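# Move parts box from third shelf into cart tote

## Task

Take the plastic parts box off the third shelf of the supply shelving (counting the lowest shelf as number one) and set it inside the tote on the cart, fully within the tote's rim. Nothing else may go into or onto the tote, nothing else newly placed may be left on the floor, the tote must still sit in the cart's upper tray at the end, and the robot must finish upright and untilted.

## Robot and tools

ROBOT. An omnidirectional wheeled base carries a column about 1.7 m high. A carriage rides the column (lift_m) and holds two six-joint arms, left and right, each ending in a five-finger hand. Arm bases sit about 0.57 m + lift_m above the floor; carriage parts hang roughly 0.15 m lower. A hand point reaches up to 0.78 m from its shoulder but only about 0.4 m below its arm base; straight fingers extend 0.07 m past it. Parked joints 1 to 6 are 0, 0.05, 0.05, 1.45, 0, 0, giving a footprint near 0.85 m wide by 0.65 m long. Cameras: carriage_camera faces forward, tilted about 20 degrees down; left_wrist_camera and right_wrist_camera sit on the little-finger side of each wrist, aimed at the hand point.

FRAMES. Base frame: metres, origin on the floor below the base centre, x forward, y left, z up. The left_hand and right_hand readings are hand-point positions in this frame; the real hand is usually somewhat lower, more so at long reach or under load (a level hand sags 7 to 25 cm with 1 kg). Odometry frame is the base frame as it stood at scene start; base_odometry counts wheel rotation only (slip counts as travel, heading can drift a degree or two), heading in rad, left positive, -3.142 to 3.142.

move. Arguments: base, joints, speeds, min_time_s, cameras, blocking. With no action it just reports state and images.
- base: an object with exactly one key, each a relative offset from where the base last reported itself (or from its current spot if a move was still running): translate_m, metres, forward positive, -2 to 2; strafe_m, metres, left positive, -2 to 2; rotate_rad, radians, counter-clockwise positive, -6.3 to 6.3.
- joints: a single flat object for both arms, keyed by name, each value an absolute target. lift_m 0 to 1 m. For <side> = left or right: joint1_rad -2.617 to 3.054 (turn about vertical, 0 ahead, + left); joint2_rad 0 to 3.141 (shoulder: 0 upper arm level backward, 1.57 vertical, 3.14 level forward); joint3_rad 0 to 3.141 (elbow, 0 folded, 3.14 straight); joint4_rad -1.57 to 1.57 (wrist pitch, + lifts fingertips); joint5_rad -1.57 to 1.57 (wrist yaw, + swings fingertips to the right, the reverse of joint1); joint6_rad -2.094 to 2.094 (roll about the finger axis, + clockwise viewed from the forearm; it swings the hand point, which is 0.07 m off this axis). Hand keys <side>_hand_little, _ring, _middle, _index, _thumb_bend: -1 to 1, +1 straight, -1 curled; _thumb_turn: +1 beside the palm, -1 facing the fingers. <side>_hand_force_limit (-1 to 1) maps linearly to a stopping force of about 0 N to 10 N per finger, 15 N for the thumb motors; <side>_hand_speed (-0.96 to 1) is near zero at -1 and full at +0.48 and above. Both start at 0 and -0.8. These two are settings only and do not start a finger.
- speeds: per-action caps: translate_m and strafe_m 0.02 to 0.5 m/s, rotate_rad 0.05 to 1.57 rad/s, lift_m 0.08 to 0.27 m/s (default 0.25); the rest default to their maximum.
- min_time_s: 0.1 to 8 s, shortest duration for the arm motions; 2 s or more keeps the hand path straighter. Too short makes arms overshoot.
- cameras: list of camera names or ["all"]; [] for none.
- blocking: true (default) waits for everything to settle; false returns in about 0.5 s while motion continues. A later move overrides only the joints/base it names.
An action lasts at most 15 s; moves time out after 14 s.

OTHER TOOLS. wait(seconds 0 to 10, cameras) lets time pass; wait(0) shows an unfinished move under "earlier move". stop(cameras) brakes all running motions (the base coasts a little). zoom_image(camera, region [x0, y0, x1, y1] in pixels from top-left, at most 504 by 504) enlarges part of a camera's latest image. show_instructions shows reference pages. finished_scene(scene 1) ends the scene irreversibly; the box must stay in place afterward.

RESULTS. "pictures" gives image order. "move" is done or the worst status. base_status/joint_status words: moving, done, off_target (resting short, maybe still pushing), contact_stop, time_out (target dropped, holding), not_followed (self-collision check withheld the arm), stopped, limit_stop_at_motor_heat. on_its_own lists uncommanded behaviour; "held at" is a target. motor_effort is percent of maximum, peak in brackets; a falling lift effort while lowering means a hand rests on something. Joint torques follow joint_positions order. <side>_hand_stopped_by has six words (little, ring, middle, index, thumb_bend, thumb_turn): moving, target, force, stalled, fault. <side>_<motor>_load_n is fingertip force in N, positive when pushed open; near 0 after a grip is lost. Motor temperatures: one block per arm; small changes are omitted. MOTOR HOT appears at 75 °C; at 100 °C that arm goes limp for 30 to 60 s (OVER-TEMPERATURE FAULT); resend targets once it accepts commands.

GRIPPING. With the thumb turned in front, the hand can wrap objects 0.035 to 0.065 m thick, or a handle down to 0.025 m. For a soft grip close with hand_speed at -0.94 or lower. To tighten, raise force_limit and send a more-closed target; to loosen, send a more-open one.

CAUTIONS. A refused call or an uncommanded stop cancels the later move, wait and finished_scene calls in that reply; an invalid call does not. The scene keeps running while you think. Never let the arms strike or squeeze each other; a hard press ends the scene. With joint2 below 0.8, swinging joint1 outward by 0.5 or more can hit the column. Tipping risk grows with a high carriage, stretched or loaded arms, pushing, pulling on held things, and sudden stops; never reverse under a table edge. After a contact_stop, back off about 0.2 m. Arms have no contact stop and will keep pressing and heat up; park arms when idle. Avoid drops, letting go of moving parts, slams, hard hits and anything falling far.

Each tool is called after ">>>" by a JSON object that holds its "op" and its "data", one argument or row to a line.

Reference images:

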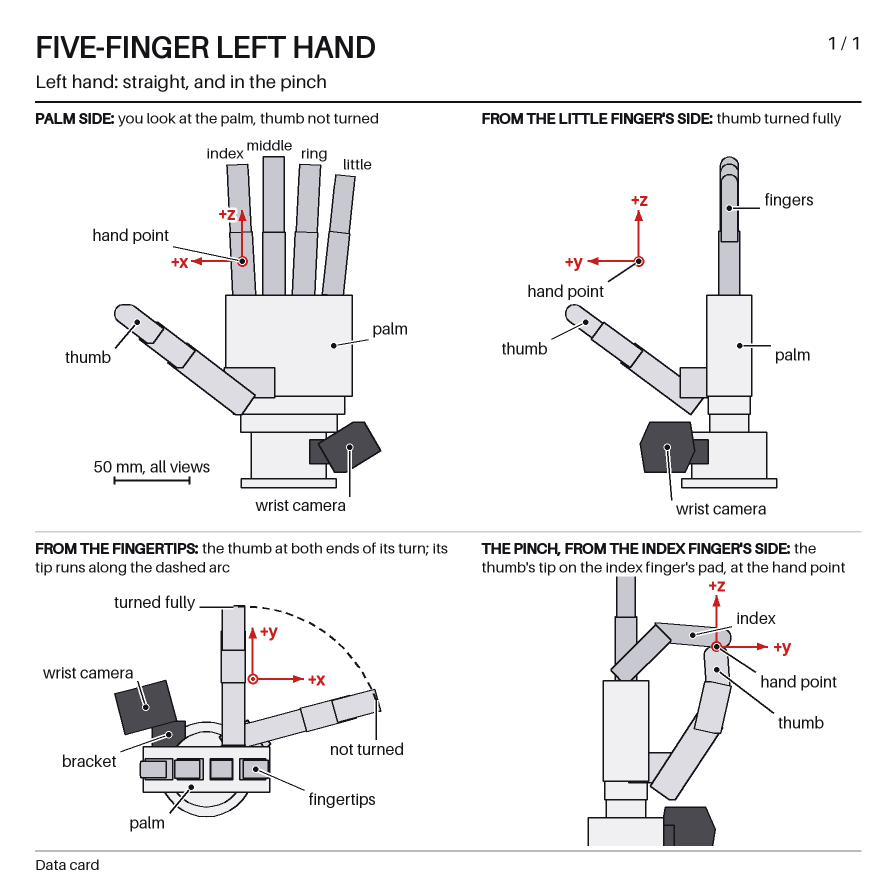

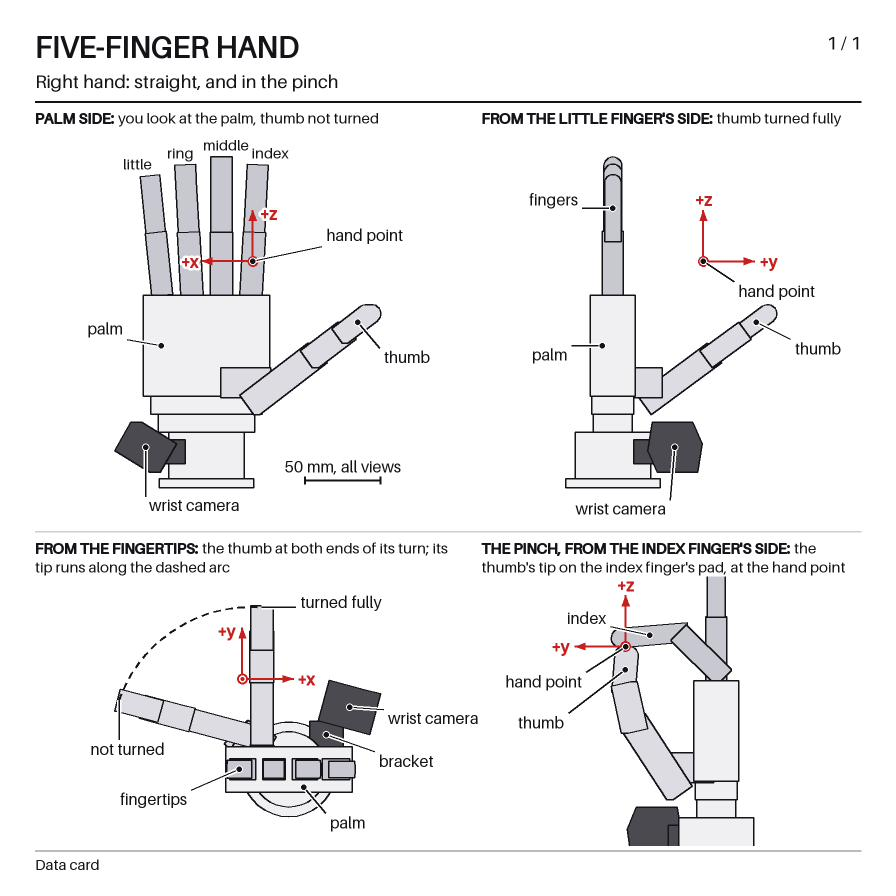

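## Session

>>> {"op": "move", "data": {

}}

Scene clock: 0.00 s.
Joint torques (N m): no reading
Motor temperatures (°C): left_arm=[19 19 23 19 22 21] | right_arm=[17 19 25 18 20 23]
base_odometry: x=+0.000 y=+0.000 heading=+0.000
base_status: not commanded
joint_positions: lift_m=+0.300 left_joint1_rad=+0.014 left_joint2_rad=+0.039 left_joint3_rad=+0.054 left_joint4_rad=+1.465 left_joint5_rad=+0.043 left_joint6_rad=+0.032 right_joint1_rad=+0.004 right_joint2_rad=+0.065 right_joint3_rad=+0.042 right_joint4_rad=+1.479 right_joint5_rad=+0.024 right_joint6_rad=-0.049 left_hand_little=+1.000 left_hand_ring=+1.000 left_hand_middle=+1.000 left_hand_index=+1.000 left_hand_thumb_turn=+1.000 left_hand_thumb_bend=+1.000 left_hand_force_limit=+0.000 left_hand_speed=-0.800 right_hand_little=+1.000 right_hand_ring=+1.000 right_hand_middle=+1.000 right_hand_index=+1.000 right_hand_thumb_turn=+1.000 right_hand_thumb_bend=+1.000 right_hand_force_limit=+0.000 right_hand_speed=-0.800
joint_status: not commanded
left_hand_stopped_by: target,target,target,target,target,target
right_hand_stopped_by: target,target,target,target,target,target
left_little_load_n: 0.0
left_ring_load_n: 0.0
left_middle_load_n: 0.0
left_index_load_n: 0.0
left_thumb_bend_load_n: 0.0
left_thumb_turn_load_n: 0.0
right_little_load_n: 0.0
right_ring_load_n: 0.0
right_middle_load_n: 0.0
right_index_load_n: 0.0
right_thumb_bend_load_n: 0.0
right_thumb_turn_load_n: 0.0
motor_effort: lift_m=+33 drive_wheels=+1
left_hand: x=+0.3181 y=+0.2785 z=+1.3211 quat_wxyz=(+0.722, -0.016, +0.047, -0.690) (m; base frame)
right_hand: x=+0.3274 y=-0.2909 z=+1.3182 quat_wxyz=(+0.689, -0.034, +0.048, -0.722) (m; base frame)
pictures: carriage_camera, left_wrist_camera, right_wrist_camera
Images, in order (width x height): carriage_camera 672x504, left_wrist_camera 672x504, right_wrist_camera 672x504.

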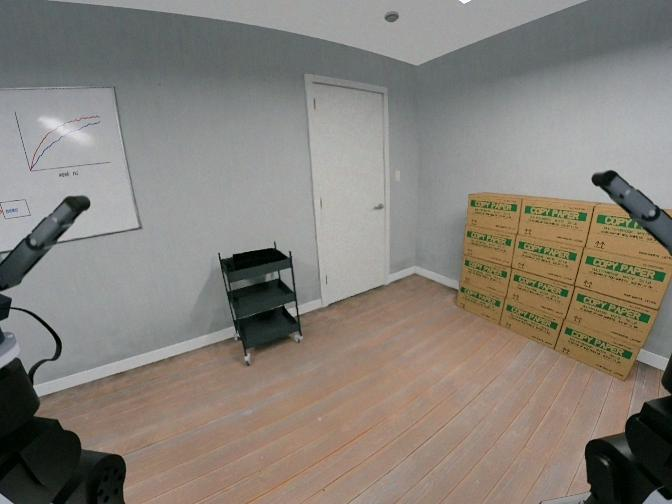

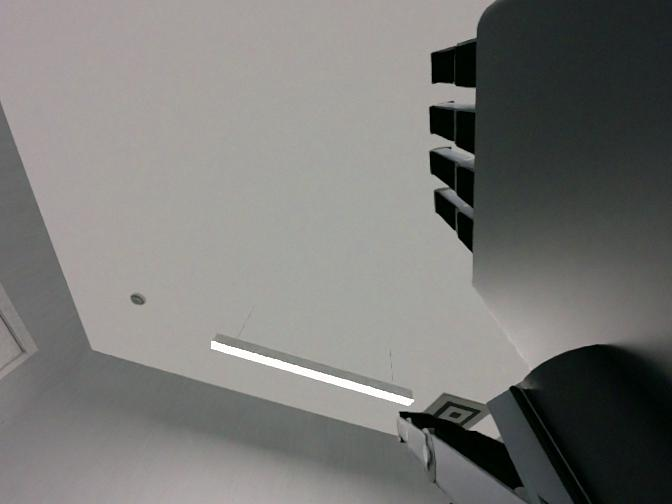

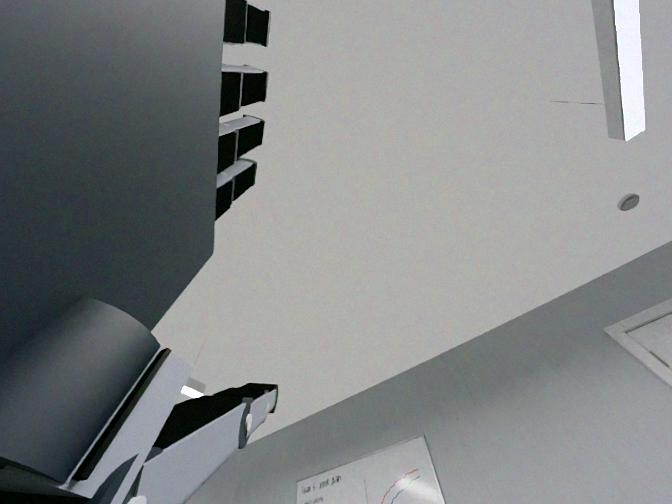

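>>> {"op": "zoom_image", "data": {
  "camera": "carriage_camera",
  "region": [180, 220, 340, 380]
}}

>>> {"op": "move", "data": {
  "base": {"rotate_rad": 1.1},
  "cameras": ["carriage_camera"]
}}

>>> {"op": "move", "data": {
  "base": {"rotate_rad": 1.1},
  "cameras": ["carriage_camera"]
}}

Scaled by 3.150 from the camera's 672x504 image, which has a finer 960x720 frame.

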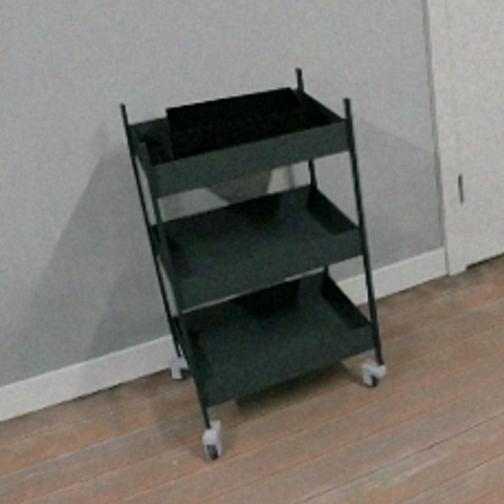

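Scene clock: 6.07 s.
Joint torques (N m): left_arm=[0.12 4.42 5.67 -0.1 0.01 -0.04] | right_arm=[-0.27 3.38 5.31 -0.21 -0.09 -0.06]
move: done
base_odometry: x=+0.000 y=+0.000 heading=+1.100
base_status: done
joint_positions: lift_m=+0.300 left_joint1_rad=+0.014 left_joint2_rad=+0.039 left_joint3_rad=+0.054 left_joint4_rad=+1.465 left_joint5_rad=+0.043 left_joint6_rad=+0.032 right_joint1_rad=+0.004 right_joint2_rad=+0.065 right_joint3_rad=+0.042 right_joint4_rad=+1.478 right_joint5_rad=+0.024 right_joint6_rad=-0.049 left_hand_little=+1.000 left_hand_ring=+1.000 left_hand_middle=+1.000 left_hand_index=+1.000 left_hand_thumb_turn=+1.000 left_hand_thumb_bend=+1.000 left_hand_force_limit=+0.000 left_hand_speed=-0.800 right_hand_little=+1.000 right_hand_ring=+1.000 right_hand_middle=+1.000 right_hand_index=+1.000 right_hand_thumb_turn=+1.000 right_hand_thumb_bend=+1.000 right_hand_force_limit=+0.000 right_hand_speed=-0.800
joint_status: not commanded
left_hand_stopped_by: target,target,target,target,target,target
right_hand_stopped_by: target,target,target,target,target,target
left_little_load_n: 0.0
left_ring_load_n: 0.0
left_middle_load_n: 0.0
left_index_load_n: 0.0
left_thumb_bend_load_n: 0.0
left_thumb_turn_load_n: 0.0
right_little_load_n: 0.0
right_ring_load_n: 0.0
right_middle_load_n: 0.0
right_index_load_n: 0.0
right_thumb_bend_load_n: 0.0
right_thumb_turn_load_n: 0.0
motor_effort: lift_m=+33(33) drive_wheels=+2(10)
left_hand: x=+0.3182 y=+0.2785 z=+1.3210 quat_wxyz=(+0.722, -0.016, +0.047, -0.690) (m; base frame)
right_hand: x=+0.3276 y=-0.2909 z=+1.3182 quat_wxyz=(+0.689, -0.034, +0.048, -0.722) (m; base frame)
pictures: carriage_camera
Images, in order (width x height): carriage_camera 672x504.

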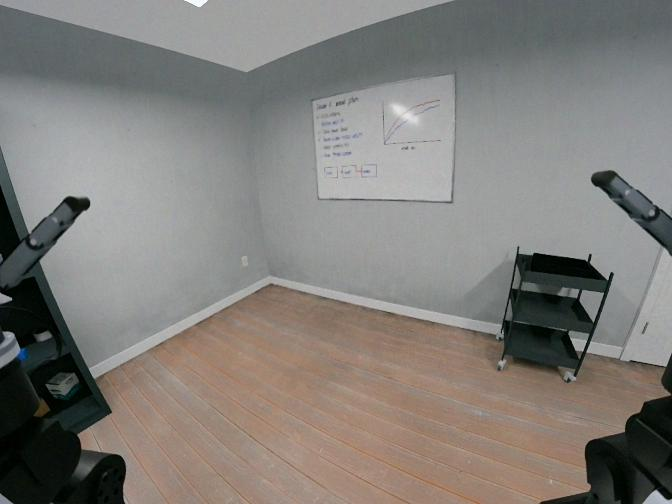

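Scene clock: 8.73 s.
Joint torques (N m): left_arm=[0.1 4.44 5.63 -0.09 0 -0.04] | right_arm=[-0.25 3.38 5.3 -0.19 -0.09 -0.05]
move: done
base_odometry: x=+0.000 y=+0.000 heading=+2.200
base_status: done
joint_positions: lift_m=+0.300 left_joint1_rad=+0.014 left_joint2_rad=+0.039 left_joint3_rad=+0.054 left_joint4_rad=+1.465 left_joint5_rad=+0.043 left_joint6_rad=+0.032 right_joint1_rad=+0.004 right_joint2_rad=+0.065 right_joint3_rad=+0.042 right_joint4_rad=+1.477 right_joint5_rad=+0.024 right_joint6_rad=-0.049 left_hand_little=+1.000 left_hand_ring=+1.000 left_hand_middle=+1.000 left_hand_index=+1.000 left_hand_thumb_turn=+1.000 left_hand_thumb_bend=+1.000 left_hand_force_limit=+0.000 left_hand_speed=-0.800 right_hand_little=+1.000 right_hand_ring=+1.000 right_hand_middle=+1.000 right_hand_index=+1.000 right_hand_thumb_turn=+1.000 right_hand_thumb_bend=+1.000 right_hand_force_limit=+0.000 right_hand_speed=-0.800
joint_status: not commanded
left_hand_stopped_by: target,target,target,target,target,target
right_hand_stopped_by: target,target,target,target,target,target
left_little_load_n: 0.0
left_ring_load_n: 0.0
left_middle_load_n: 0.0
left_index_load_n: 0.0
left_thumb_bend_load_n: 0.0
left_thumb_turn_load_n: 0.0
right_little_load_n: 0.0
right_ring_load_n: 0.0
right_middle_load_n: 0.0
right_index_load_n: 0.0
right_thumb_bend_load_n: 0.0
right_thumb_turn_load_n: 0.5
motor_effort: lift_m=+33(33) drive_wheels=+2(10)
left_hand: x=+0.3182 y=+0.2785 z=+1.3210 quat_wxyz=(+0.722, -0.016, +0.047, -0.690) (m; base frame)
right_hand: x=+0.3279 y=-0.2909 z=+1.3181 quat_wxyz=(+0.689, -0.034, +0.049, -0.722) (m; base frame)
pictures: carriage_camera
Images, in order (width x height): carriage_camera 672x504.

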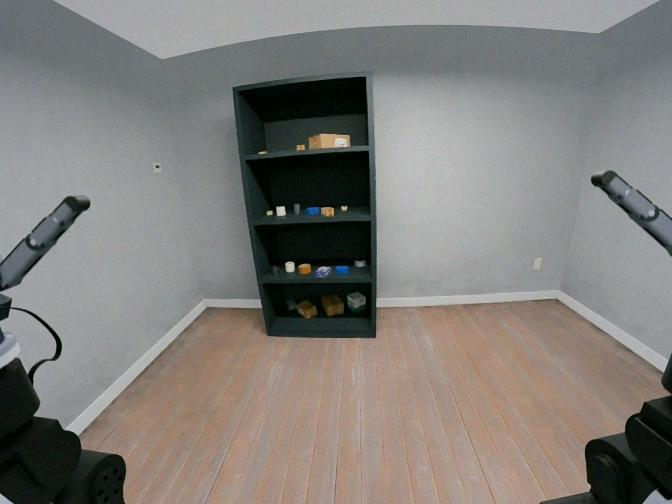

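>>> {"op": "zoom_image", "data": {
  "camera": "carriage_camera",
  "region": [220, 70, 400, 205]
}}

>>> {"op": "zoom_image", "data": {
  "camera": "carriage_camera",
  "region": [230, 190, 390, 345]
}}

Scaled by 2.800 from the camera's 672x504 image, which has a finer 960x720 frame.

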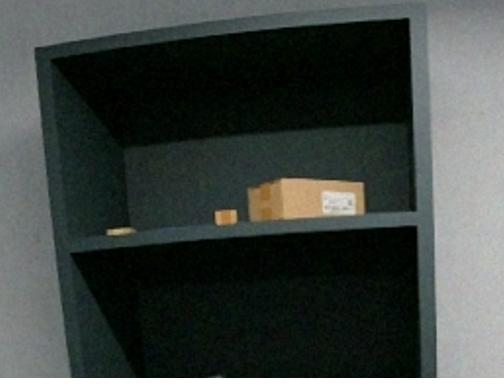

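Scaled by 3.150 from the camera's 672x504 image, which has a finer 960x720 frame.

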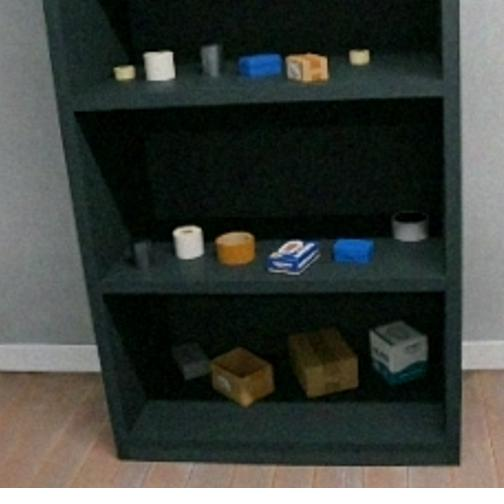

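>>> {"op": "move", "data": {
  "base": {"translate_m": 0.9},
  "cameras": ["carriage_camera"]
}}

Scene clock: 19.93 s.
Joint torques (N m): left_arm=[0.13 4.41 5.67 -0.07 0 -0.04] | right_arm=[-0.27 3.36 5.31 -0.14 -0.09 -0.05]
move: done
base_odometry: x=-0.530 y=+0.727 heading=+2.200
base_status: done
joint_positions: lift_m=+0.300 left_joint1_rad=+0.014 left_joint2_rad=+0.039 left_joint3_rad=+0.054 left_joint4_rad=+1.464 left_joint5_rad=+0.043 left_joint6_rad=+0.032 right_joint1_rad=+0.004 right_joint2_rad=+0.065 right_joint3_rad=+0.042 right_joint4_rad=+1.475 right_joint5_rad=+0.024 right_joint6_rad=-0.049 left_hand_little=+1.000 left_hand_ring=+1.000 left_hand_middle=+1.000 left_hand_index=+1.000 left_hand_thumb_turn=+1.000 left_hand_thumb_bend=+1.000 left_hand_force_limit=+0.000 left_hand_speed=-0.800 right_hand_little=+1.000 right_hand_ring=+1.000 right_hand_middle=+1.000 right_hand_index=+1.000 right_hand_thumb_turn=+1.000 right_hand_thumb_bend=+1.000 right_hand_force_limit=+0.000 right_hand_speed=-0.800
joint_status: not commanded
left_hand_stopped_by: target,target,target,target,target,target
right_hand_stopped_by: target,target,target,target,target,target
left_little_load_n: 0.0
left_ring_load_n: 0.0
left_middle_load_n: 0.0
left_index_load_n: 0.0
left_thumb_bend_load_n: 0.0
left_thumb_turn_load_n: 0.0
right_little_load_n: 0.0
right_ring_load_n: 0.0
right_middle_load_n: 0.0
right_index_load_n: 0.0
right_thumb_bend_load_n: 0.5
right_thumb_turn_load_n: 0.0
motor_effort: lift_m=+33(33) drive_wheels=-4(15)
left_hand: x=+0.3184 y=+0.2786 z=+1.3210 quat_wxyz=(+0.722, -0.016, +0.047, -0.690) (m; base frame)
right_hand: x=+0.3286 y=-0.2909 z=+1.3178 quat_wxyz=(+0.689, -0.035, +0.050, -0.722) (m; base frame)
pictures: carriage_camera
Images, in order (width x height): carriage_camera 672x504.

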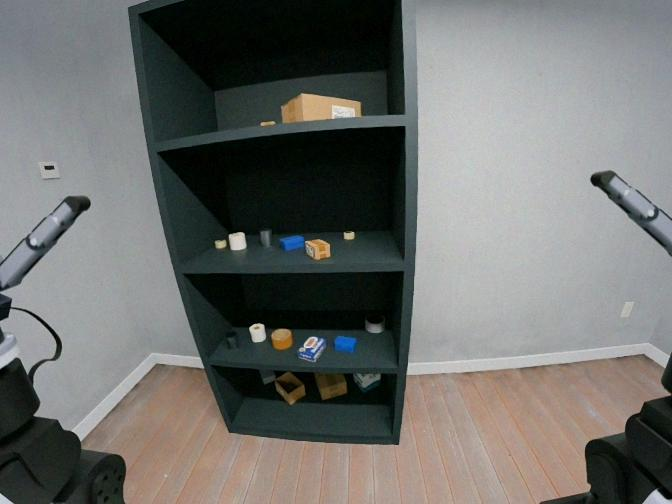

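>>> {"op": "zoom_image", "data": {
  "camera": "carriage_camera",
  "region": [170, 200, 410, 380]
}}

Scaled by 2.100 from the camera's 672x504 image, which has a finer 960x720 frame.

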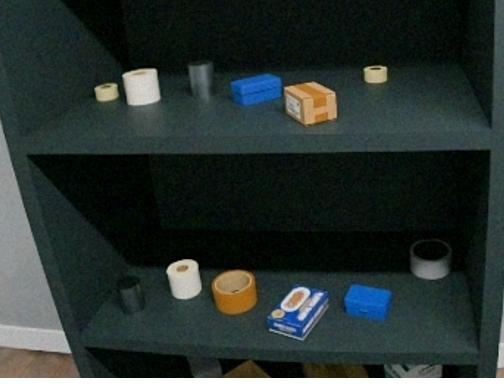

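>>> {"op": "move", "data": {
  "base": {"translate_m": 0.4}
}}

>>> {"op": "move", "data": {
  "base": {"strafe_m": -0.14},
  "cameras": ["carriage_camera"]
}}

Scene clock: 65.40 s.
Joint torques (N m): left_arm=[0.12 4.44 5.67 -0.08 0.01 -0.04] | right_arm=[-0.27 3.36 5.33 -0.14 -0.09 -0.06]
Motor temperatures (°C): left_arm=[19 20 28 19 22 21] | right_arm=[17 20 27 18 20 22]
move: done
base_odometry: x=-0.766 y=+1.051 heading=+2.201
base_status: done
joint_positions: lift_m=+0.300 left_joint1_rad=+0.014 left_joint2_rad=+0.039 left_joint3_rad=+0.054 left_joint4_rad=+1.464 left_joint5_rad=+0.043 left_joint6_rad=+0.032 right_joint1_rad=+0.004 right_joint2_rad=+0.065 right_joint3_rad=+0.042 right_joint4_rad=+1.473 right_joint5_rad=+0.024 right_joint6_rad=-0.049 left_hand_little=+1.000 left_hand_ring=+1.000 left_hand_middle=+1.000 left_hand_index=+1.000 left_hand_thumb_turn=+1.000 left_hand_thumb_bend=+1.000 left_hand_force_limit=+0.000 left_hand_speed=-0.800 right_hand_little=+1.000 right_hand_ring=+1.000 right_hand_middle=+1.000 right_hand_index=+1.000 right_hand_thumb_turn=+1.000 right_hand_thumb_bend=+1.000 right_hand_force_limit=+0.000 right_hand_speed=-0.800
joint_status: not commanded
left_hand_stopped_by: target,target,target,target,target,target
right_hand_stopped_by: target,target,target,target,target,target
left_little_load_n: 0.0
left_ring_load_n: 0.0
left_middle_load_n: 0.0
left_index_load_n: 0.0
left_thumb_bend_load_n: 0.0
left_thumb_turn_load_n: 0.0
right_little_load_n: 0.0
right_ring_load_n: 0.0
right_middle_load_n: 0.0
right_index_load_n: 0.0
right_thumb_bend_load_n: 0.0
right_thumb_turn_load_n: 0.0
motor_effort: lift_m=+33(33) drive_wheels=-4(15)
left_hand: x=+0.3184 y=+0.2786 z=+1.3210 quat_wxyz=(+0.722, -0.016, +0.047, -0.690) (m; base frame)
right_hand: x=+0.3291 y=-0.2909 z=+1.3176 quat_wxyz=(+0.689, -0.036, +0.050, -0.722) (m; base frame)
pictures: none

Scene clock: 67.30 s.
Joint torques (N m): left_arm=[0.03 4.41 5.64 -0.08 0 -0.04] | right_arm=[-0.24 3.37 5.35 -0.13 -0.1 -0.05]
move: done
base_odometry: x=-0.653 y=+1.133 heading=+2.201
base_status: done
joint_positions: lift_m=+0.300 left_joint1_rad=+0.014 left_joint2_rad=+0.039 left_joint3_rad=+0.054 left_joint4_rad=+1.464 left_joint5_rad=+0.043 left_joint6_rad=+0.032 right_joint1_rad=+0.004 right_joint2_rad=+0.065 right_joint3_rad=+0.042 right_joint4_rad=+1.473 right_joint5_rad=+0.024 right_joint6_rad=-0.049 left_hand_little=+1.000 left_hand_ring=+1.000 left_hand_middle=+1.000 left_hand_index=+1.000 left_hand_thumb_turn=+1.000 left_hand_thumb_bend=+1.000 left_hand_force_limit=+0.000 left_hand_speed=-0.800 right_hand_little=+1.000 right_hand_ring=+1.000 right_hand_middle=+1.000 right_hand_index=+1.000 right_hand_thumb_turn=+1.000 right_hand_thumb_bend=+1.000 right_hand_force_limit=+0.000 right_hand_speed=-0.800
joint_status: not commanded
left_hand_stopped_by: target,target,target,target,target,target
right_hand_stopped_by: target,target,target,target,target,target
left_little_load_n: 0.0
left_ring_load_n: 0.0
left_middle_load_n: 0.0
left_index_load_n: 0.0
left_thumb_bend_load_n: 0.0
left_thumb_turn_load_n: 0.5
right_little_load_n: 0.0
right_ring_load_n: 0.0
right_middle_load_n: 0.0
right_index_load_n: 0.0
right_thumb_bend_load_n: 0.0
right_thumb_turn_load_n: 0.0
motor_effort: lift_m=+33(33) drive_wheels=-1(10)
left_hand: x=+0.3184 y=+0.2786 z=+1.3210 quat_wxyz=(+0.722, -0.016, +0.047, -0.690) (m; base frame)
right_hand: x=+0.3291 y=-0.2910 z=+1.3177 quat_wxyz=(+0.689, -0.036, +0.051, -0.722) (m; base frame)
pictures: carriage_camera
Images, in order (width x height): carriage_camera 672x504.

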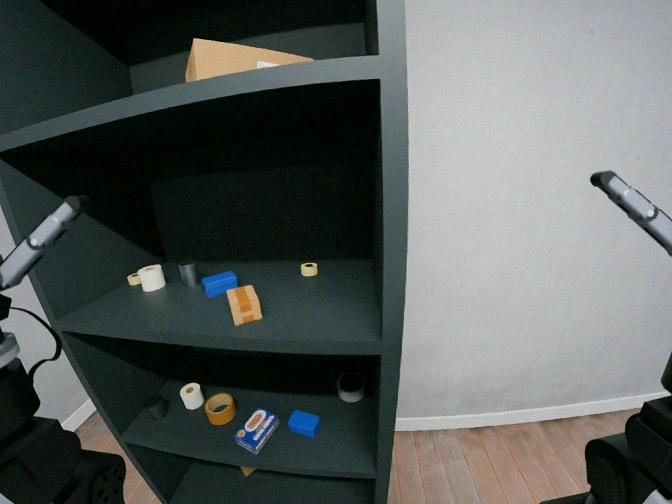

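>>> {"op": "zoom_image", "data": {
  "camera": "carriage_camera",
  "region": [110, 230, 340, 360]
}}

Scaled by 2.191 from the camera's 672x504 image, which has a finer 960x720 frame.

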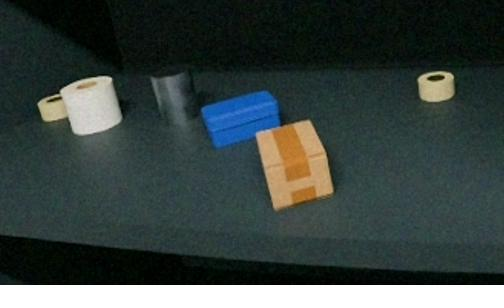

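>>> {"op": "move", "data": {
  "joints": {"left_joint1_rad": 0, "left_joint2_rad": 1.3, "left_joint3_rad": 1.3, "left_joint4_rad": -0.785, "left_joint5_rad": 0, "left_joint6_rad": 0, "left_hand_thumb_turn": -1},
  "min_time_s": 3,
  "cameras": ["carriage_camera", "left_wrist_camera"]
}}

Scene clock: 90.23 s.
Joint torques (N m): left_arm=[-0.77 -3.69 9.44 1.47 -0.12 -0.11] | right_arm=[-0.25 3.37 5.33 -0.13 -0.1 -0.05]
move: done
base_odometry: x=-0.653 y=+1.133 heading=+2.201
base_status: not commanded
joint_positions: lift_m=+0.300 left_joint1_rad=+0.009 left_joint2_rad=+1.286 left_joint3_rad=+1.277 left_joint4_rad=-0.768 left_joint5_rad=+0.015 left_joint6_rad=+0.007 right_joint1_rad=+0.004 right_joint2_rad=+0.065 right_joint3_rad=+0.042 right_joint4_rad=+1.473 right_joint5_rad=+0.024 right_joint6_rad=-0.049 left_hand_little=+1.000 left_hand_ring=+1.000 left_hand_middle=+1.000 left_hand_index=+1.000 left_hand_thumb_turn=-1.000 left_hand_thumb_bend=+1.000 left_hand_force_limit=+0.000 left_hand_speed=-0.800 right_hand_little=+1.000 right_hand_ring=+1.000 right_hand_middle=+1.000 right_hand_index=+1.000 right_hand_thumb_turn=+1.000 right_hand_thumb_bend=+1.000 right_hand_force_limit=+0.000 right_hand_speed=-0.800
joint_status: all done
left_hand_stopped_by: target,target,target,target,target,target
right_hand_stopped_by: target,target,target,target,target,target
left_little_load_n: 0.0
left_ring_load_n: 0.0
left_middle_load_n: 0.0
left_index_load_n: 0.0
left_thumb_bend_load_n: 0.0
left_thumb_turn_load_n: 0.0
right_little_load_n: 0.0
right_ring_load_n: 0.0
right_middle_load_n: 0.0
right_index_load_n: 0.0
right_thumb_bend_load_n: 0.0
right_thumb_turn_load_n: 0.0
motor_effort: lift_m=+33(33) drive_wheels=-1(2)
left_hand: x=+0.5727 y=+0.2844 z=+1.0671 quat_wxyz=(+0.271, -0.651, +0.654, -0.276) (m; base frame)
right_hand: x=+0.3291 y=-0.2910 z=+1.3177 quat_wxyz=(+0.689, -0.036, +0.051, -0.722) (m; base frame)
pictures: carriage_camera, left_wrist_camera
Images, in order (width x height): carriage_camera 672x504, left_wrist_camera 672x504.

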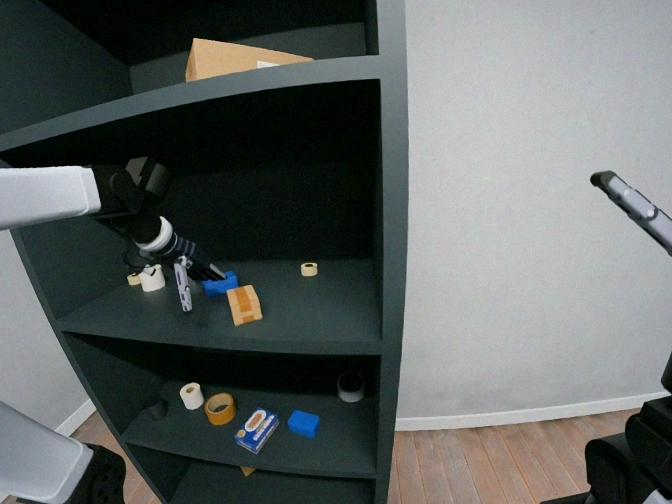

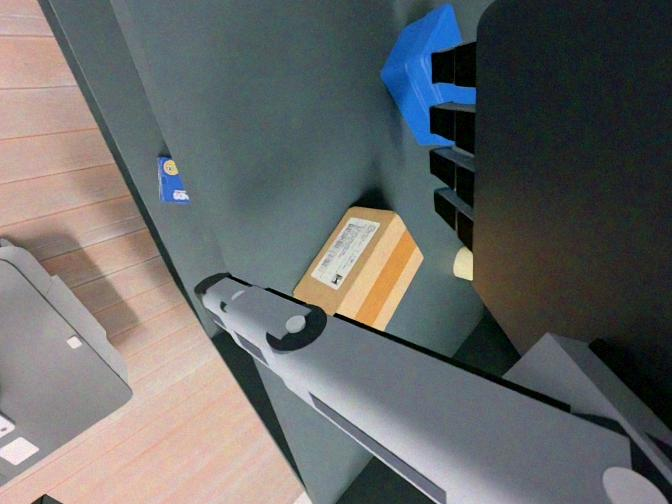

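>>> {"op": "zoom_image", "data": {
  "camera": "carriage_camera",
  "region": [110, 150, 290, 340]
}}

Scaled by 2.653 from the camera's 672x504 image, which has a finer 960x720 frame.

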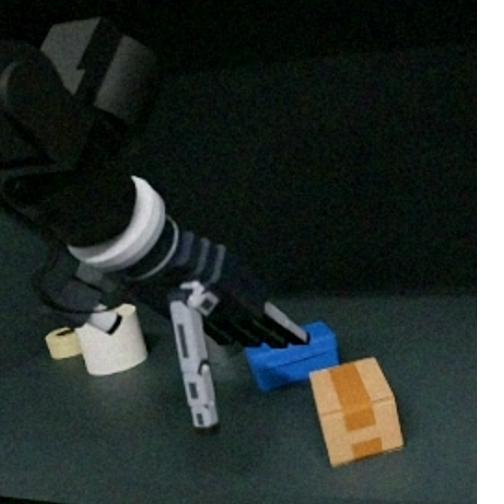

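>>> {"op": "move", "data": {
  "base": {"strafe_m": -0.17},
  "joints": {"lift_m": 0.36},
  "speeds": {"strafe_m": 0.15}
}}

>>> {"op": "move", "data": {
  "joints": {"left_joint1_rad": 0.38, "left_joint2_rad": 1.55, "left_joint3_rad": 1.5, "left_joint4_rad": -0.735},
  "min_time_s": 2,
  "cameras": ["carriage_camera", "left_wrist_camera"]
}}

Scene clock: 145.67 s.
Joint torques (N m): left_arm=[-0.39 -4.23 8.38 1.54 -0.11 -0.11] | right_arm=[-0.25 3.37 5.29 -0.14 -0.1 -0.05]
Motor temperatures (°C): left_arm=[19 20 37 25 22 21] | right_arm=[17 21 28 18 20 22]
move: done
base_odometry: x=-0.515 y=+1.234 heading=+2.201
base_status: done
joint_positions: lift_m=+0.360 left_joint1_rad=+0.006 left_joint2_rad=+1.291 left_joint3_rad=+1.289 left_joint4_rad=-0.775 left_joint5_rad=+0.012 left_joint6_rad=+0.007 right_joint1_rad=+0.004 right_joint2_rad=+0.065 right_joint3_rad=+0.042 right_joint4_rad=+1.473 right_joint5_rad=+0.024 right_joint6_rad=-0.049 left_hand_little=+1.000 left_hand_ring=+1.000 left_hand_middle=+1.000 left_hand_index=+1.000 left_hand_thumb_turn=-1.000 left_hand_thumb_bend=+1.000 left_hand_force_limit=+0.000 left_hand_speed=-0.800 right_hand_little=+1.000 right_hand_ring=+1.000 right_hand_middle=+1.000 right_hand_index=+1.000 right_hand_thumb_turn=+1.000 right_hand_thumb_bend=+1.000 right_hand_force_limit=+0.000 right_hand_speed=-0.800
joint_status: all done
left_hand_stopped_by: target,target,target,target,target,target
right_hand_stopped_by: target,target,target,target,target,target
left_little_load_n: 0.0
left_ring_load_n: 0.0
left_middle_load_n: 0.0
left_index_load_n: 0.0
left_thumb_bend_load_n: 0.0
left_thumb_turn_load_n: 0.0
right_little_load_n: -0.5
right_ring_load_n: 0.0
right_middle_load_n: 0.0
right_index_load_n: 0.0
right_thumb_bend_load_n: 0.0
right_thumb_turn_load_n: 0.0
motor_effort: lift_m=+32(41) drive_wheels=-1(13)
left_hand: x=+0.5736 y=+0.2841 z=+1.1290 quat_wxyz=(+0.271, -0.650, +0.654, -0.275) (m; base frame)
right_hand: x=+0.3290 y=-0.2910 z=+1.3778 quat_wxyz=(+0.689, -0.036, +0.050, -0.722) (m; base frame)
pictures: none

Scene clock: 147.97 s.
Joint torques (N m): left_arm=[0.96 -5.81 9.48 1.66 -0.08 -0.11] | right_arm=[-0.25 3.37 5.31 -0.13 -0.1 -0.05]
move: done
base_odometry: x=-0.515 y=+1.234 heading=+2.201
base_status: not commanded
joint_positions: lift_m=+0.360 left_joint1_rad=+0.371 left_joint2_rad=+1.531 left_joint3_rad=+1.477 left_joint4_rad=-0.740 left_joint5_rad=+0.011 left_joint6_rad=+0.007 right_joint1_rad=+0.004 right_joint2_rad=+0.065 right_joint3_rad=+0.042 right_joint4_rad=+1.473 right_joint5_rad=+0.024 right_joint6_rad=-0.049 left_hand_little=+1.000 left_hand_ring=+1.000 left_hand_middle=+1.000 left_hand_index=+1.000 left_hand_thumb_turn=-1.000 left_hand_thumb_bend=+1.000 left_hand_force_limit=+0.000 left_hand_speed=-0.800 right_hand_little=+1.000 right_hand_ring=+1.000 right_hand_middle=+1.000 right_hand_index=+1.000 right_hand_thumb_turn=+1.000 right_hand_thumb_bend=+1.000 right_hand_force_limit=+0.000 right_hand_speed=-0.800
joint_status: all done
left_hand_stopped_by: target,target,target,target,target,target
right_hand_stopped_by: target,target,target,target,target,target
left_little_load_n: 0.0
left_ring_load_n: 0.0
left_middle_load_n: 0.0
left_index_load_n: 0.0
left_thumb_bend_load_n: 0.0
left_thumb_turn_load_n: 0.0
right_little_load_n: 0.0
right_ring_load_n: 0.0
right_middle_load_n: 0.0
right_index_load_n: 0.0
right_thumb_bend_load_n: 0.0
right_thumb_turn_load_n: 0.0
motor_effort: lift_m=+32(32) drive_wheels=-1(2)
left_hand: x=+0.6191 y=+0.4302 z=+1.1240 quat_wxyz=(+0.311, -0.761, +0.527, -0.217) (m; base frame)
right_hand: x=+0.3290 y=-0.2910 z=+1.3778 quat_wxyz=(+0.689, -0.036, +0.050, -0.722) (m; base frame)
pictures: carriage_camera, left_wrist_camera
Images, in order (width x height): carriage_camera 672x504, left_wrist_camera 672x504.

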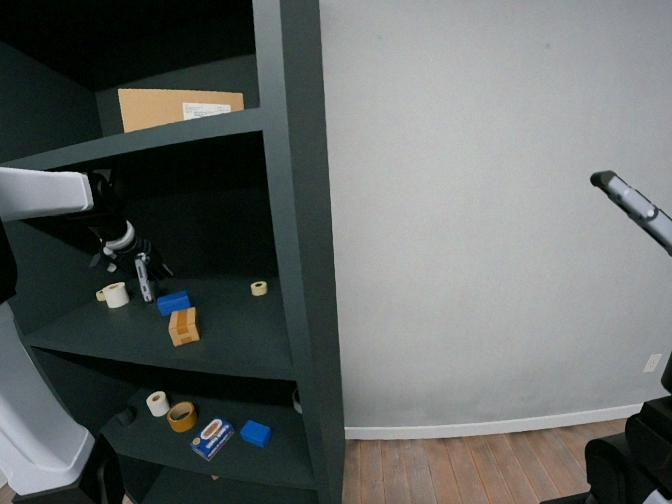

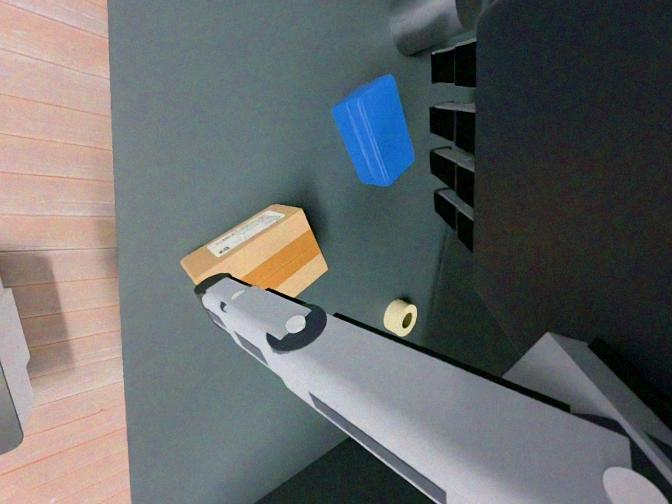

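>>> {"op": "zoom_image", "data": {
  "camera": "left_wrist_camera",
  "region": [280, 0, 480, 240]
}}

>>> {"op": "zoom_image", "data": {
  "camera": "carriage_camera",
  "region": [80, 220, 300, 370]
}}

Scaled by 2.100 from the camera's 672x504 image, which has a finer 960x720 frame.

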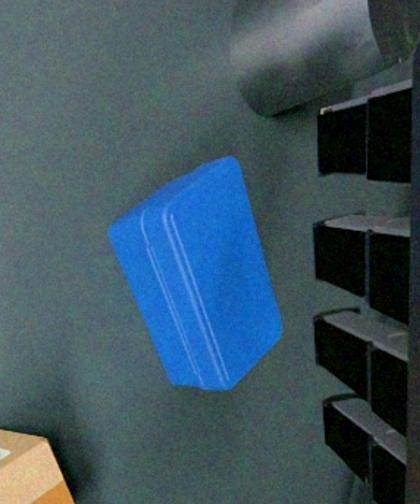

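Scaled by 2.291 from the camera's 672x504 image, which has a finer 960x720 frame.

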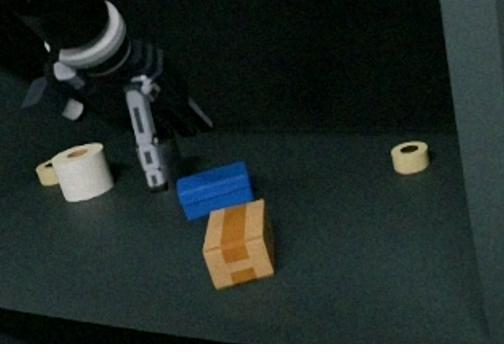

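>>> {"op": "move", "data": {
  "base": {"strafe_m": -0.108},
  "joints": {"lift_m": 0.4, "left_joint1_rad": 0.56},
  "speeds": {"strafe_m": 0.15},
  "min_time_s": 2
}}

>>> {"op": "move", "data": {
  "joints": {"left_joint1_rad": 0.56, "left_joint2_rad": 2.42, "left_joint3_rad": 2.42, "left_joint4_rad": -0.77, "left_joint5_rad": 0, "left_joint6_rad": 0},
  "min_time_s": 3,
  "cameras": ["carriage_camera", "left_wrist_camera"]
}}

Scene clock: 183.40 s.
Joint torques (N m): left_arm=[2.36 -9.96 10.21 2.13 -0.08 -0.11] | right_arm=[-0.25 3.37 5.31 -0.15 -0.1 -0.06]
move: off_target
base_odometry: x=-0.428 y=+1.297 heading=+2.201
base_status: done
joint_positions: lift_m=+0.400 left_joint1_rad=+0.537 left_joint2_rad=+1.571 left_joint3_rad=+1.468 left_joint4_rad=-0.804 left_joint5_rad=+0.010 left_joint6_rad=+0.007 right_joint1_rad=+0.004 right_joint2_rad=+0.065 right_joint3_rad=+0.042 right_joint4_rad=+1.474 right_joint5_rad=+0.024 right_joint6_rad=-0.049 left_hand_little=+1.000 left_hand_ring=+1.000 left_hand_middle=+1.000 left_hand_index=+1.000 left_hand_thumb_turn=-1.000 left_hand_thumb_bend=+1.000 left_hand_force_limit=+0.000 left_hand_speed=-0.800 right_hand_little=+1.000 right_hand_ring=+1.000 right_hand_middle=+1.000 right_hand_index=+1.000 right_hand_thumb_turn=+1.000 right_hand_thumb_bend=+1.000 right_hand_force_limit=+0.000 right_hand_speed=-0.800
joint_status: left_joint1_rad off_target (ended at +0.537, target +0.560); the others done
left_hand_stopped_by: target,target,target,target,target,target
right_hand_stopped_by: target,target,target,target,target,target
left_little_load_n: 0.0
left_ring_load_n: 0.0
left_middle_load_n: 0.0
left_index_load_n: -0.5
left_thumb_bend_load_n: 0.0
left_thumb_turn_load_n: 0.0
right_little_load_n: 0.0
right_ring_load_n: 0.0
right_middle_load_n: 0.0
right_index_load_n: 0.0
right_thumb_bend_load_n: 0.0
right_thumb_turn_load_n: 0.0
motor_effort: lift_m=+34(42) drive_wheels=-2(10)
left_hand: x=+0.5817 y=+0.4851 z=+1.1368 quat_wxyz=(+0.281, -0.820, +0.471, -0.164) (m; base frame)
right_hand: x=+0.3287 y=-0.2910 z=+1.4177 quat_wxyz=(+0.689, -0.035, +0.050, -0.722) (m; base frame)
pictures: none

Scene clock: 186.70 s.
Joint torques (N m): left_arm=[0.98 -12.53 9.39 1.57 -0.06 -0.11] | right_arm=[-0.25 3.36 5.31 -0.15 -0.1 -0.06]
move: done
base_odometry: x=-0.428 y=+1.297 heading=+2.201
base_status: not commanded
joint_positions: lift_m=+0.400 left_joint1_rad=+0.551 left_joint2_rad=+2.388 left_joint3_rad=+2.397 left_joint4_rad=-0.761 left_joint5_rad=+0.010 left_joint6_rad=+0.007 right_joint1_rad=+0.004 right_joint2_rad=+0.065 right_joint3_rad=+0.042 right_joint4_rad=+1.474 right_joint5_rad=+0.024 right_joint6_rad=-0.049 left_hand_little=+1.000 left_hand_ring=+1.000 left_hand_middle=+1.000 left_hand_index=+1.000 left_hand_thumb_turn=-1.000 left_hand_thumb_bend=+1.000 left_hand_force_limit=+0.000 left_hand_speed=-0.800 right_hand_little=+1.000 right_hand_ring=+1.000 right_hand_middle=+1.000 right_hand_index=+1.000 right_hand_thumb_turn=+1.000 right_hand_thumb_bend=+1.000 right_hand_force_limit=+0.000 right_hand_speed=-0.800
joint_status: all done
left_hand_stopped_by: target,target,target,target,target,target
right_hand_stopped_by: target,target,target,target,target,target
left_little_load_n: 0.0
left_ring_load_n: 0.0
left_middle_load_n: 0.0
left_index_load_n: 0.0
left_thumb_bend_load_n: 0.0
left_thumb_turn_load_n: 0.0
right_little_load_n: 0.5
right_ring_load_n: 0.0
right_middle_load_n: 0.0
right_index_load_n: 0.0
right_thumb_bend_load_n: 0.0
right_thumb_turn_load_n: 0.0
motor_effort: lift_m=+34(35) drive_wheels=-2(2)
left_hand: x=+0.7703 y=+0.6075 z=+1.1023 quat_wxyz=(+0.346, -0.798, +0.452, -0.197) (m; base frame)
right_hand: x=+0.3287 y=-0.2910 z=+1.4177 quat_wxyz=(+0.689, -0.035, +0.050, -0.722) (m; base frame)
pictures: carriage_camera, left_wrist_camera
Images, in order (width x height): carriage_camera 672x504, left_wrist_camera 672x504.

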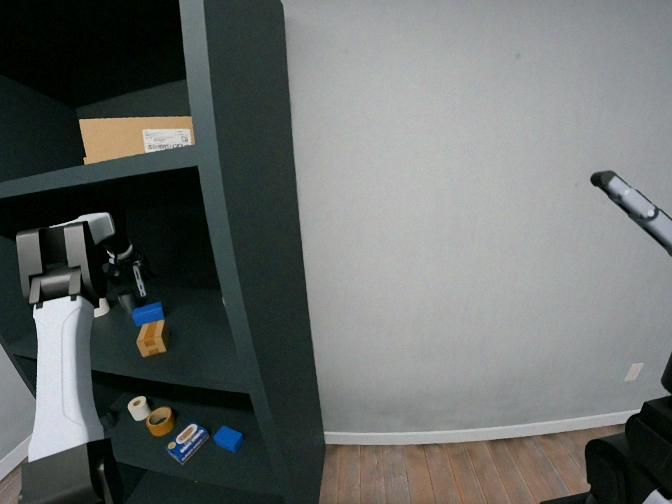

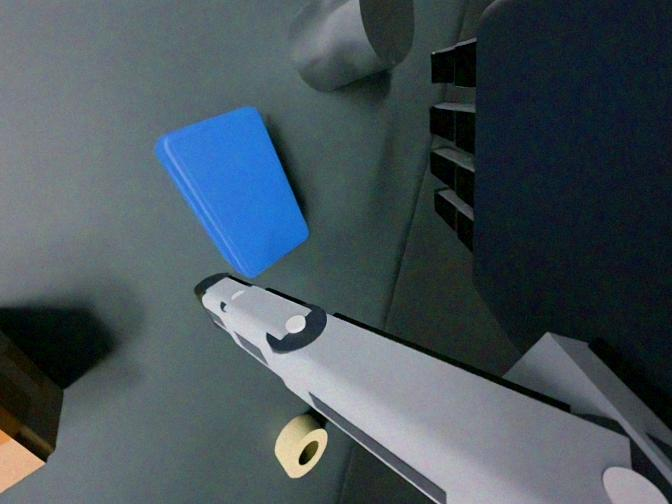

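>>> {"op": "move", "data": {
  "joints": {"left_joint5_rad": -0.15, "left_joint6_rad": -0.14},
  "cameras": ["left_wrist_camera"]
}}

Scene clock: 198.07 s.
Joint torques (N m): left_arm=[0.87 -12.52 9.39 1.57 -0.22 -0.13] | right_arm=[-0.27 3.38 5.3 -0.15 -0.1 -0.06]
Motor temperatures (°C): left_arm=[19 27 36 26 22 21] | right_arm=[17 21 28 18 20 22]
move: done
base_odometry: x=-0.428 y=+1.297 heading=+2.201
base_status: not commanded
joint_positions: lift_m=+0.400 left_joint1_rad=+0.553 left_joint2_rad=+2.388 left_joint3_rad=+2.397 left_joint4_rad=-0.761 left_joint5_rad=-0.134 left_joint6_rad=-0.130 right_joint1_rad=+0.004 right_joint2_rad=+0.065 right_joint3_rad=+0.042 right_joint4_rad=+1.474 right_joint5_rad=+0.024 right_joint6_rad=-0.049 left_hand_little=+1.000 left_hand_ring=+1.000 left_hand_middle=+1.000 left_hand_index=+1.000 left_hand_thumb_turn=-1.000 left_hand_thumb_bend=+1.000 left_hand_force_limit=+0.000 left_hand_speed=-0.800 right_hand_little=+1.000 right_hand_ring=+1.000 right_hand_middle=+1.000 right_hand_index=+1.000 right_hand_thumb_turn=+1.000 right_hand_thumb_bend=+1.000 right_hand_force_limit=+0.000 right_hand_speed=-0.800
joint_status: all done
left_hand_stopped_by: target,target,target,target,target,target
right_hand_stopped_by: target,target,target,target,target,target
left_little_load_n: 0.0
left_ring_load_n: 0.0
left_middle_load_n: 0.0
left_index_load_n: 0.0
left_thumb_bend_load_n: 0.0
left_thumb_turn_load_n: 0.0
right_little_load_n: 0.0
right_ring_load_n: 0.0
right_middle_load_n: 0.0
right_index_load_n: 0.0
right_thumb_bend_load_n: 0.0
right_thumb_turn_load_n: 0.0
motor_effort: lift_m=+34(34) drive_wheels=-2(2)
left_hand: x=+0.7644 y=+0.6283 z=+1.1032 quat_wxyz=(+0.367, -0.838, +0.369, -0.164) (m; base frame)
right_hand: x=+0.3287 y=-0.2910 z=+1.4177 quat_wxyz=(+0.689, -0.035, +0.050, -0.722) (m; base frame)
pictures: left_wrist_camera
Images, in order (width x height): left_wrist_camera 672x504.

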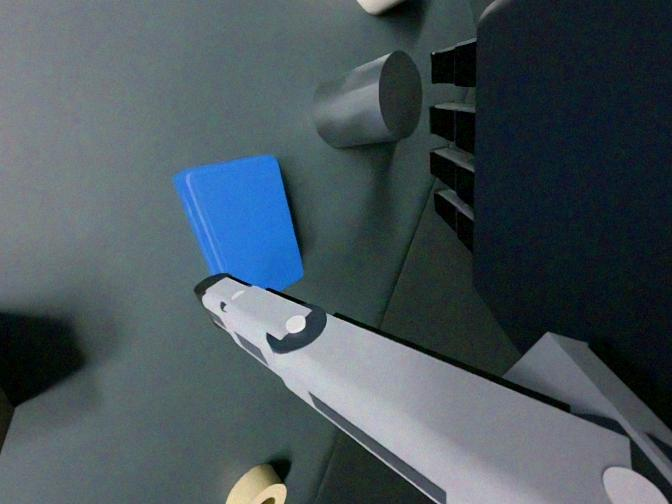

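>>> {"op": "move", "data": {
  "base": {"strafe_m": -0.032},
  "speeds": {"strafe_m": 0.1}
}}

>>> {"op": "move", "data": {
  "joints": {"lift_m": 0.34},
  "speeds": {"lift_m": 0.08},
  "cameras": ["carriage_camera", "left_wrist_camera"]
}}

Scene clock: 210.83 s.
Joint torques (N m): left_arm=[0.66 -12.66 9.29 1.58 -0.18 -0.12] | right_arm=[-0.27 3.37 5.31 -0.15 -0.11 -0.06]
move: done
base_odometry: x=-0.402 y=+1.316 heading=+2.201
base_status: done
joint_positions: lift_m=+0.400 left_joint1_rad=+0.554 left_joint2_rad=+2.390 left_joint3_rad=+2.399 left_joint4_rad=-0.761 left_joint5_rad=-0.137 left_joint6_rad=-0.132 right_joint1_rad=+0.004 right_joint2_rad=+0.065 right_joint3_rad=+0.042 right_joint4_rad=+1.474 right_joint5_rad=+0.025 right_joint6_rad=-0.049 left_hand_little=+1.000 left_hand_ring=+1.000 left_hand_middle=+1.000 left_hand_index=+1.000 left_hand_thumb_turn=-1.000 left_hand_thumb_bend=+1.000 left_hand_force_limit=+0.000 left_hand_speed=-0.800 right_hand_little=+1.000 right_hand_ring=+1.000 right_hand_middle=+1.000 right_hand_index=+1.000 right_hand_thumb_turn=+1.000 right_hand_thumb_bend=+1.000 right_hand_force_limit=+0.000 right_hand_speed=-0.800
joint_status: not commanded
left_hand_stopped_by: target,target,target,target,target,target
right_hand_stopped_by: target,target,target,target,target,target
left_little_load_n: 0.0
left_ring_load_n: 0.0
left_middle_load_n: 0.0
left_index_load_n: 0.0
left_thumb_bend_load_n: 0.0
left_thumb_turn_load_n: 0.0
right_little_load_n: 0.0
right_ring_load_n: 0.0
right_middle_load_n: 0.0
right_index_load_n: 0.0
right_thumb_bend_load_n: 0.5
right_thumb_turn_load_n: 0.0
motor_effort: lift_m=+34(34) drive_wheels=-1(10)
left_hand: x=+0.7639 y=+0.6298 z=+1.1032 quat_wxyz=(+0.368, -0.839, +0.367, -0.163) (m; base frame)
right_hand: x=+0.3287 y=-0.2911 z=+1.4177 quat_wxyz=(+0.689, -0.035, +0.050, -0.722) (m; base frame)
pictures: none

Scene clock: 211.97 s.
Joint torques (N m): left_arm=[0.61 -13.29 8.77 1.57 -0.18 -0.12] | right_arm=[-0.27 3.37 5.33 -0.15 -0.11 -0.05]
move: done
base_odometry: x=-0.402 y=+1.316 heading=+2.201
base_status: not commanded
joint_positions: lift_m=+0.340 left_joint1_rad=+0.554 left_joint2_rad=+2.395 left_joint3_rad=+2.404 left_joint4_rad=-0.761 left_joint5_rad=-0.137 left_joint6_rad=-0.132 right_joint1_rad=+0.004 right_joint2_rad=+0.065 right_joint3_rad=+0.042 right_joint4_rad=+1.474 right_joint5_rad=+0.025 right_joint6_rad=-0.049 left_hand_little=+1.000 left_hand_ring=+1.000 left_hand_middle=+1.000 left_hand_index=+1.000 left_hand_thumb_turn=-1.000 left_hand_thumb_bend=+1.000 left_hand_force_limit=+0.000 left_hand_speed=-0.800 right_hand_little=+1.000 right_hand_ring=+1.000 right_hand_middle=+1.000 right_hand_index=+1.000 right_hand_thumb_turn=+1.000 right_hand_thumb_bend=+1.000 right_hand_force_limit=+0.000 right_hand_speed=-0.800
joint_status: all done
left_hand_stopped_by: target,target,target,target,target,target
right_hand_stopped_by: target,target,target,target,target,target
left_little_load_n: 0.0
left_ring_load_n: 0.0
left_middle_load_n: 0.0
left_index_load_n: 0.0
left_thumb_bend_load_n: 0.0
left_thumb_turn_load_n: 0.0
right_little_load_n: 0.0
right_ring_load_n: 0.0
right_middle_load_n: 0.0
right_index_load_n: 0.0
right_thumb_bend_load_n: 0.0
right_thumb_turn_load_n: 0.0
motor_effort: lift_m=+34(35) drive_wheels=-1(2)
left_hand: x=+0.7646 y=+0.6303 z=+1.0417 quat_wxyz=(+0.367, -0.839, +0.367, -0.163) (m; base frame)
right_hand: x=+0.3287 y=-0.2911 z=+1.3577 quat_wxyz=(+0.689, -0.035, +0.050, -0.722) (m; base frame)
pictures: carriage_camera, left_wrist_camera
Images, in order (width x height): carriage_camera 672x504, left_wrist_camera 672x504.

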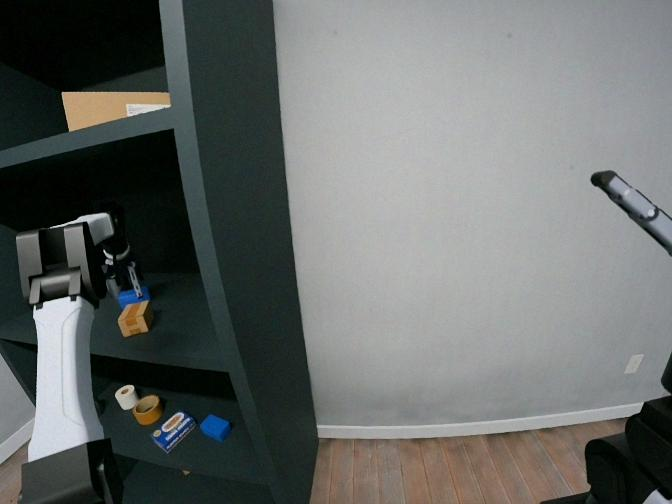

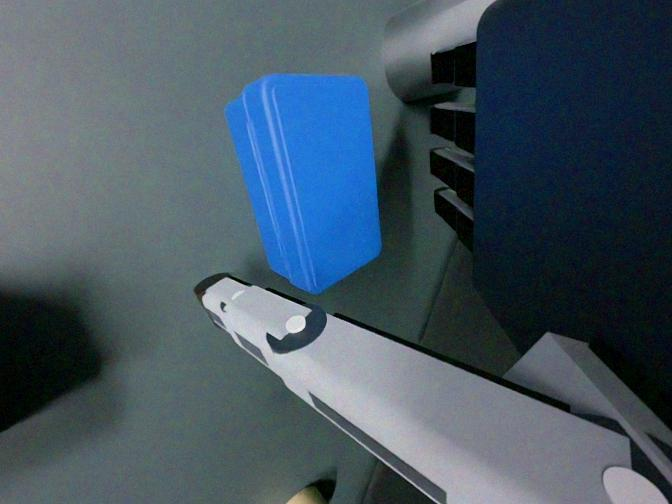

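>>> {"op": "zoom_image", "data": {
  "camera": "carriage_camera",
  "region": [60, 190, 200, 350]
}}

Scaled by 3.150 from the camera's 672x504 image, which has a finer 960x720 frame.

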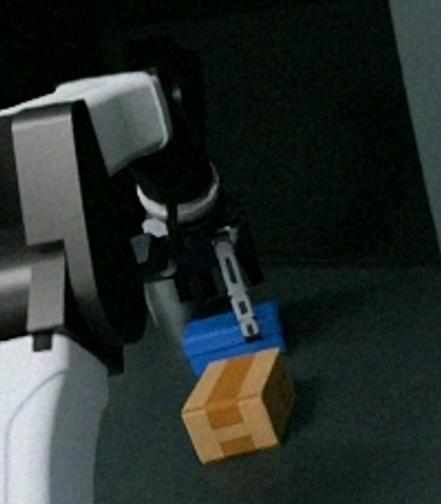

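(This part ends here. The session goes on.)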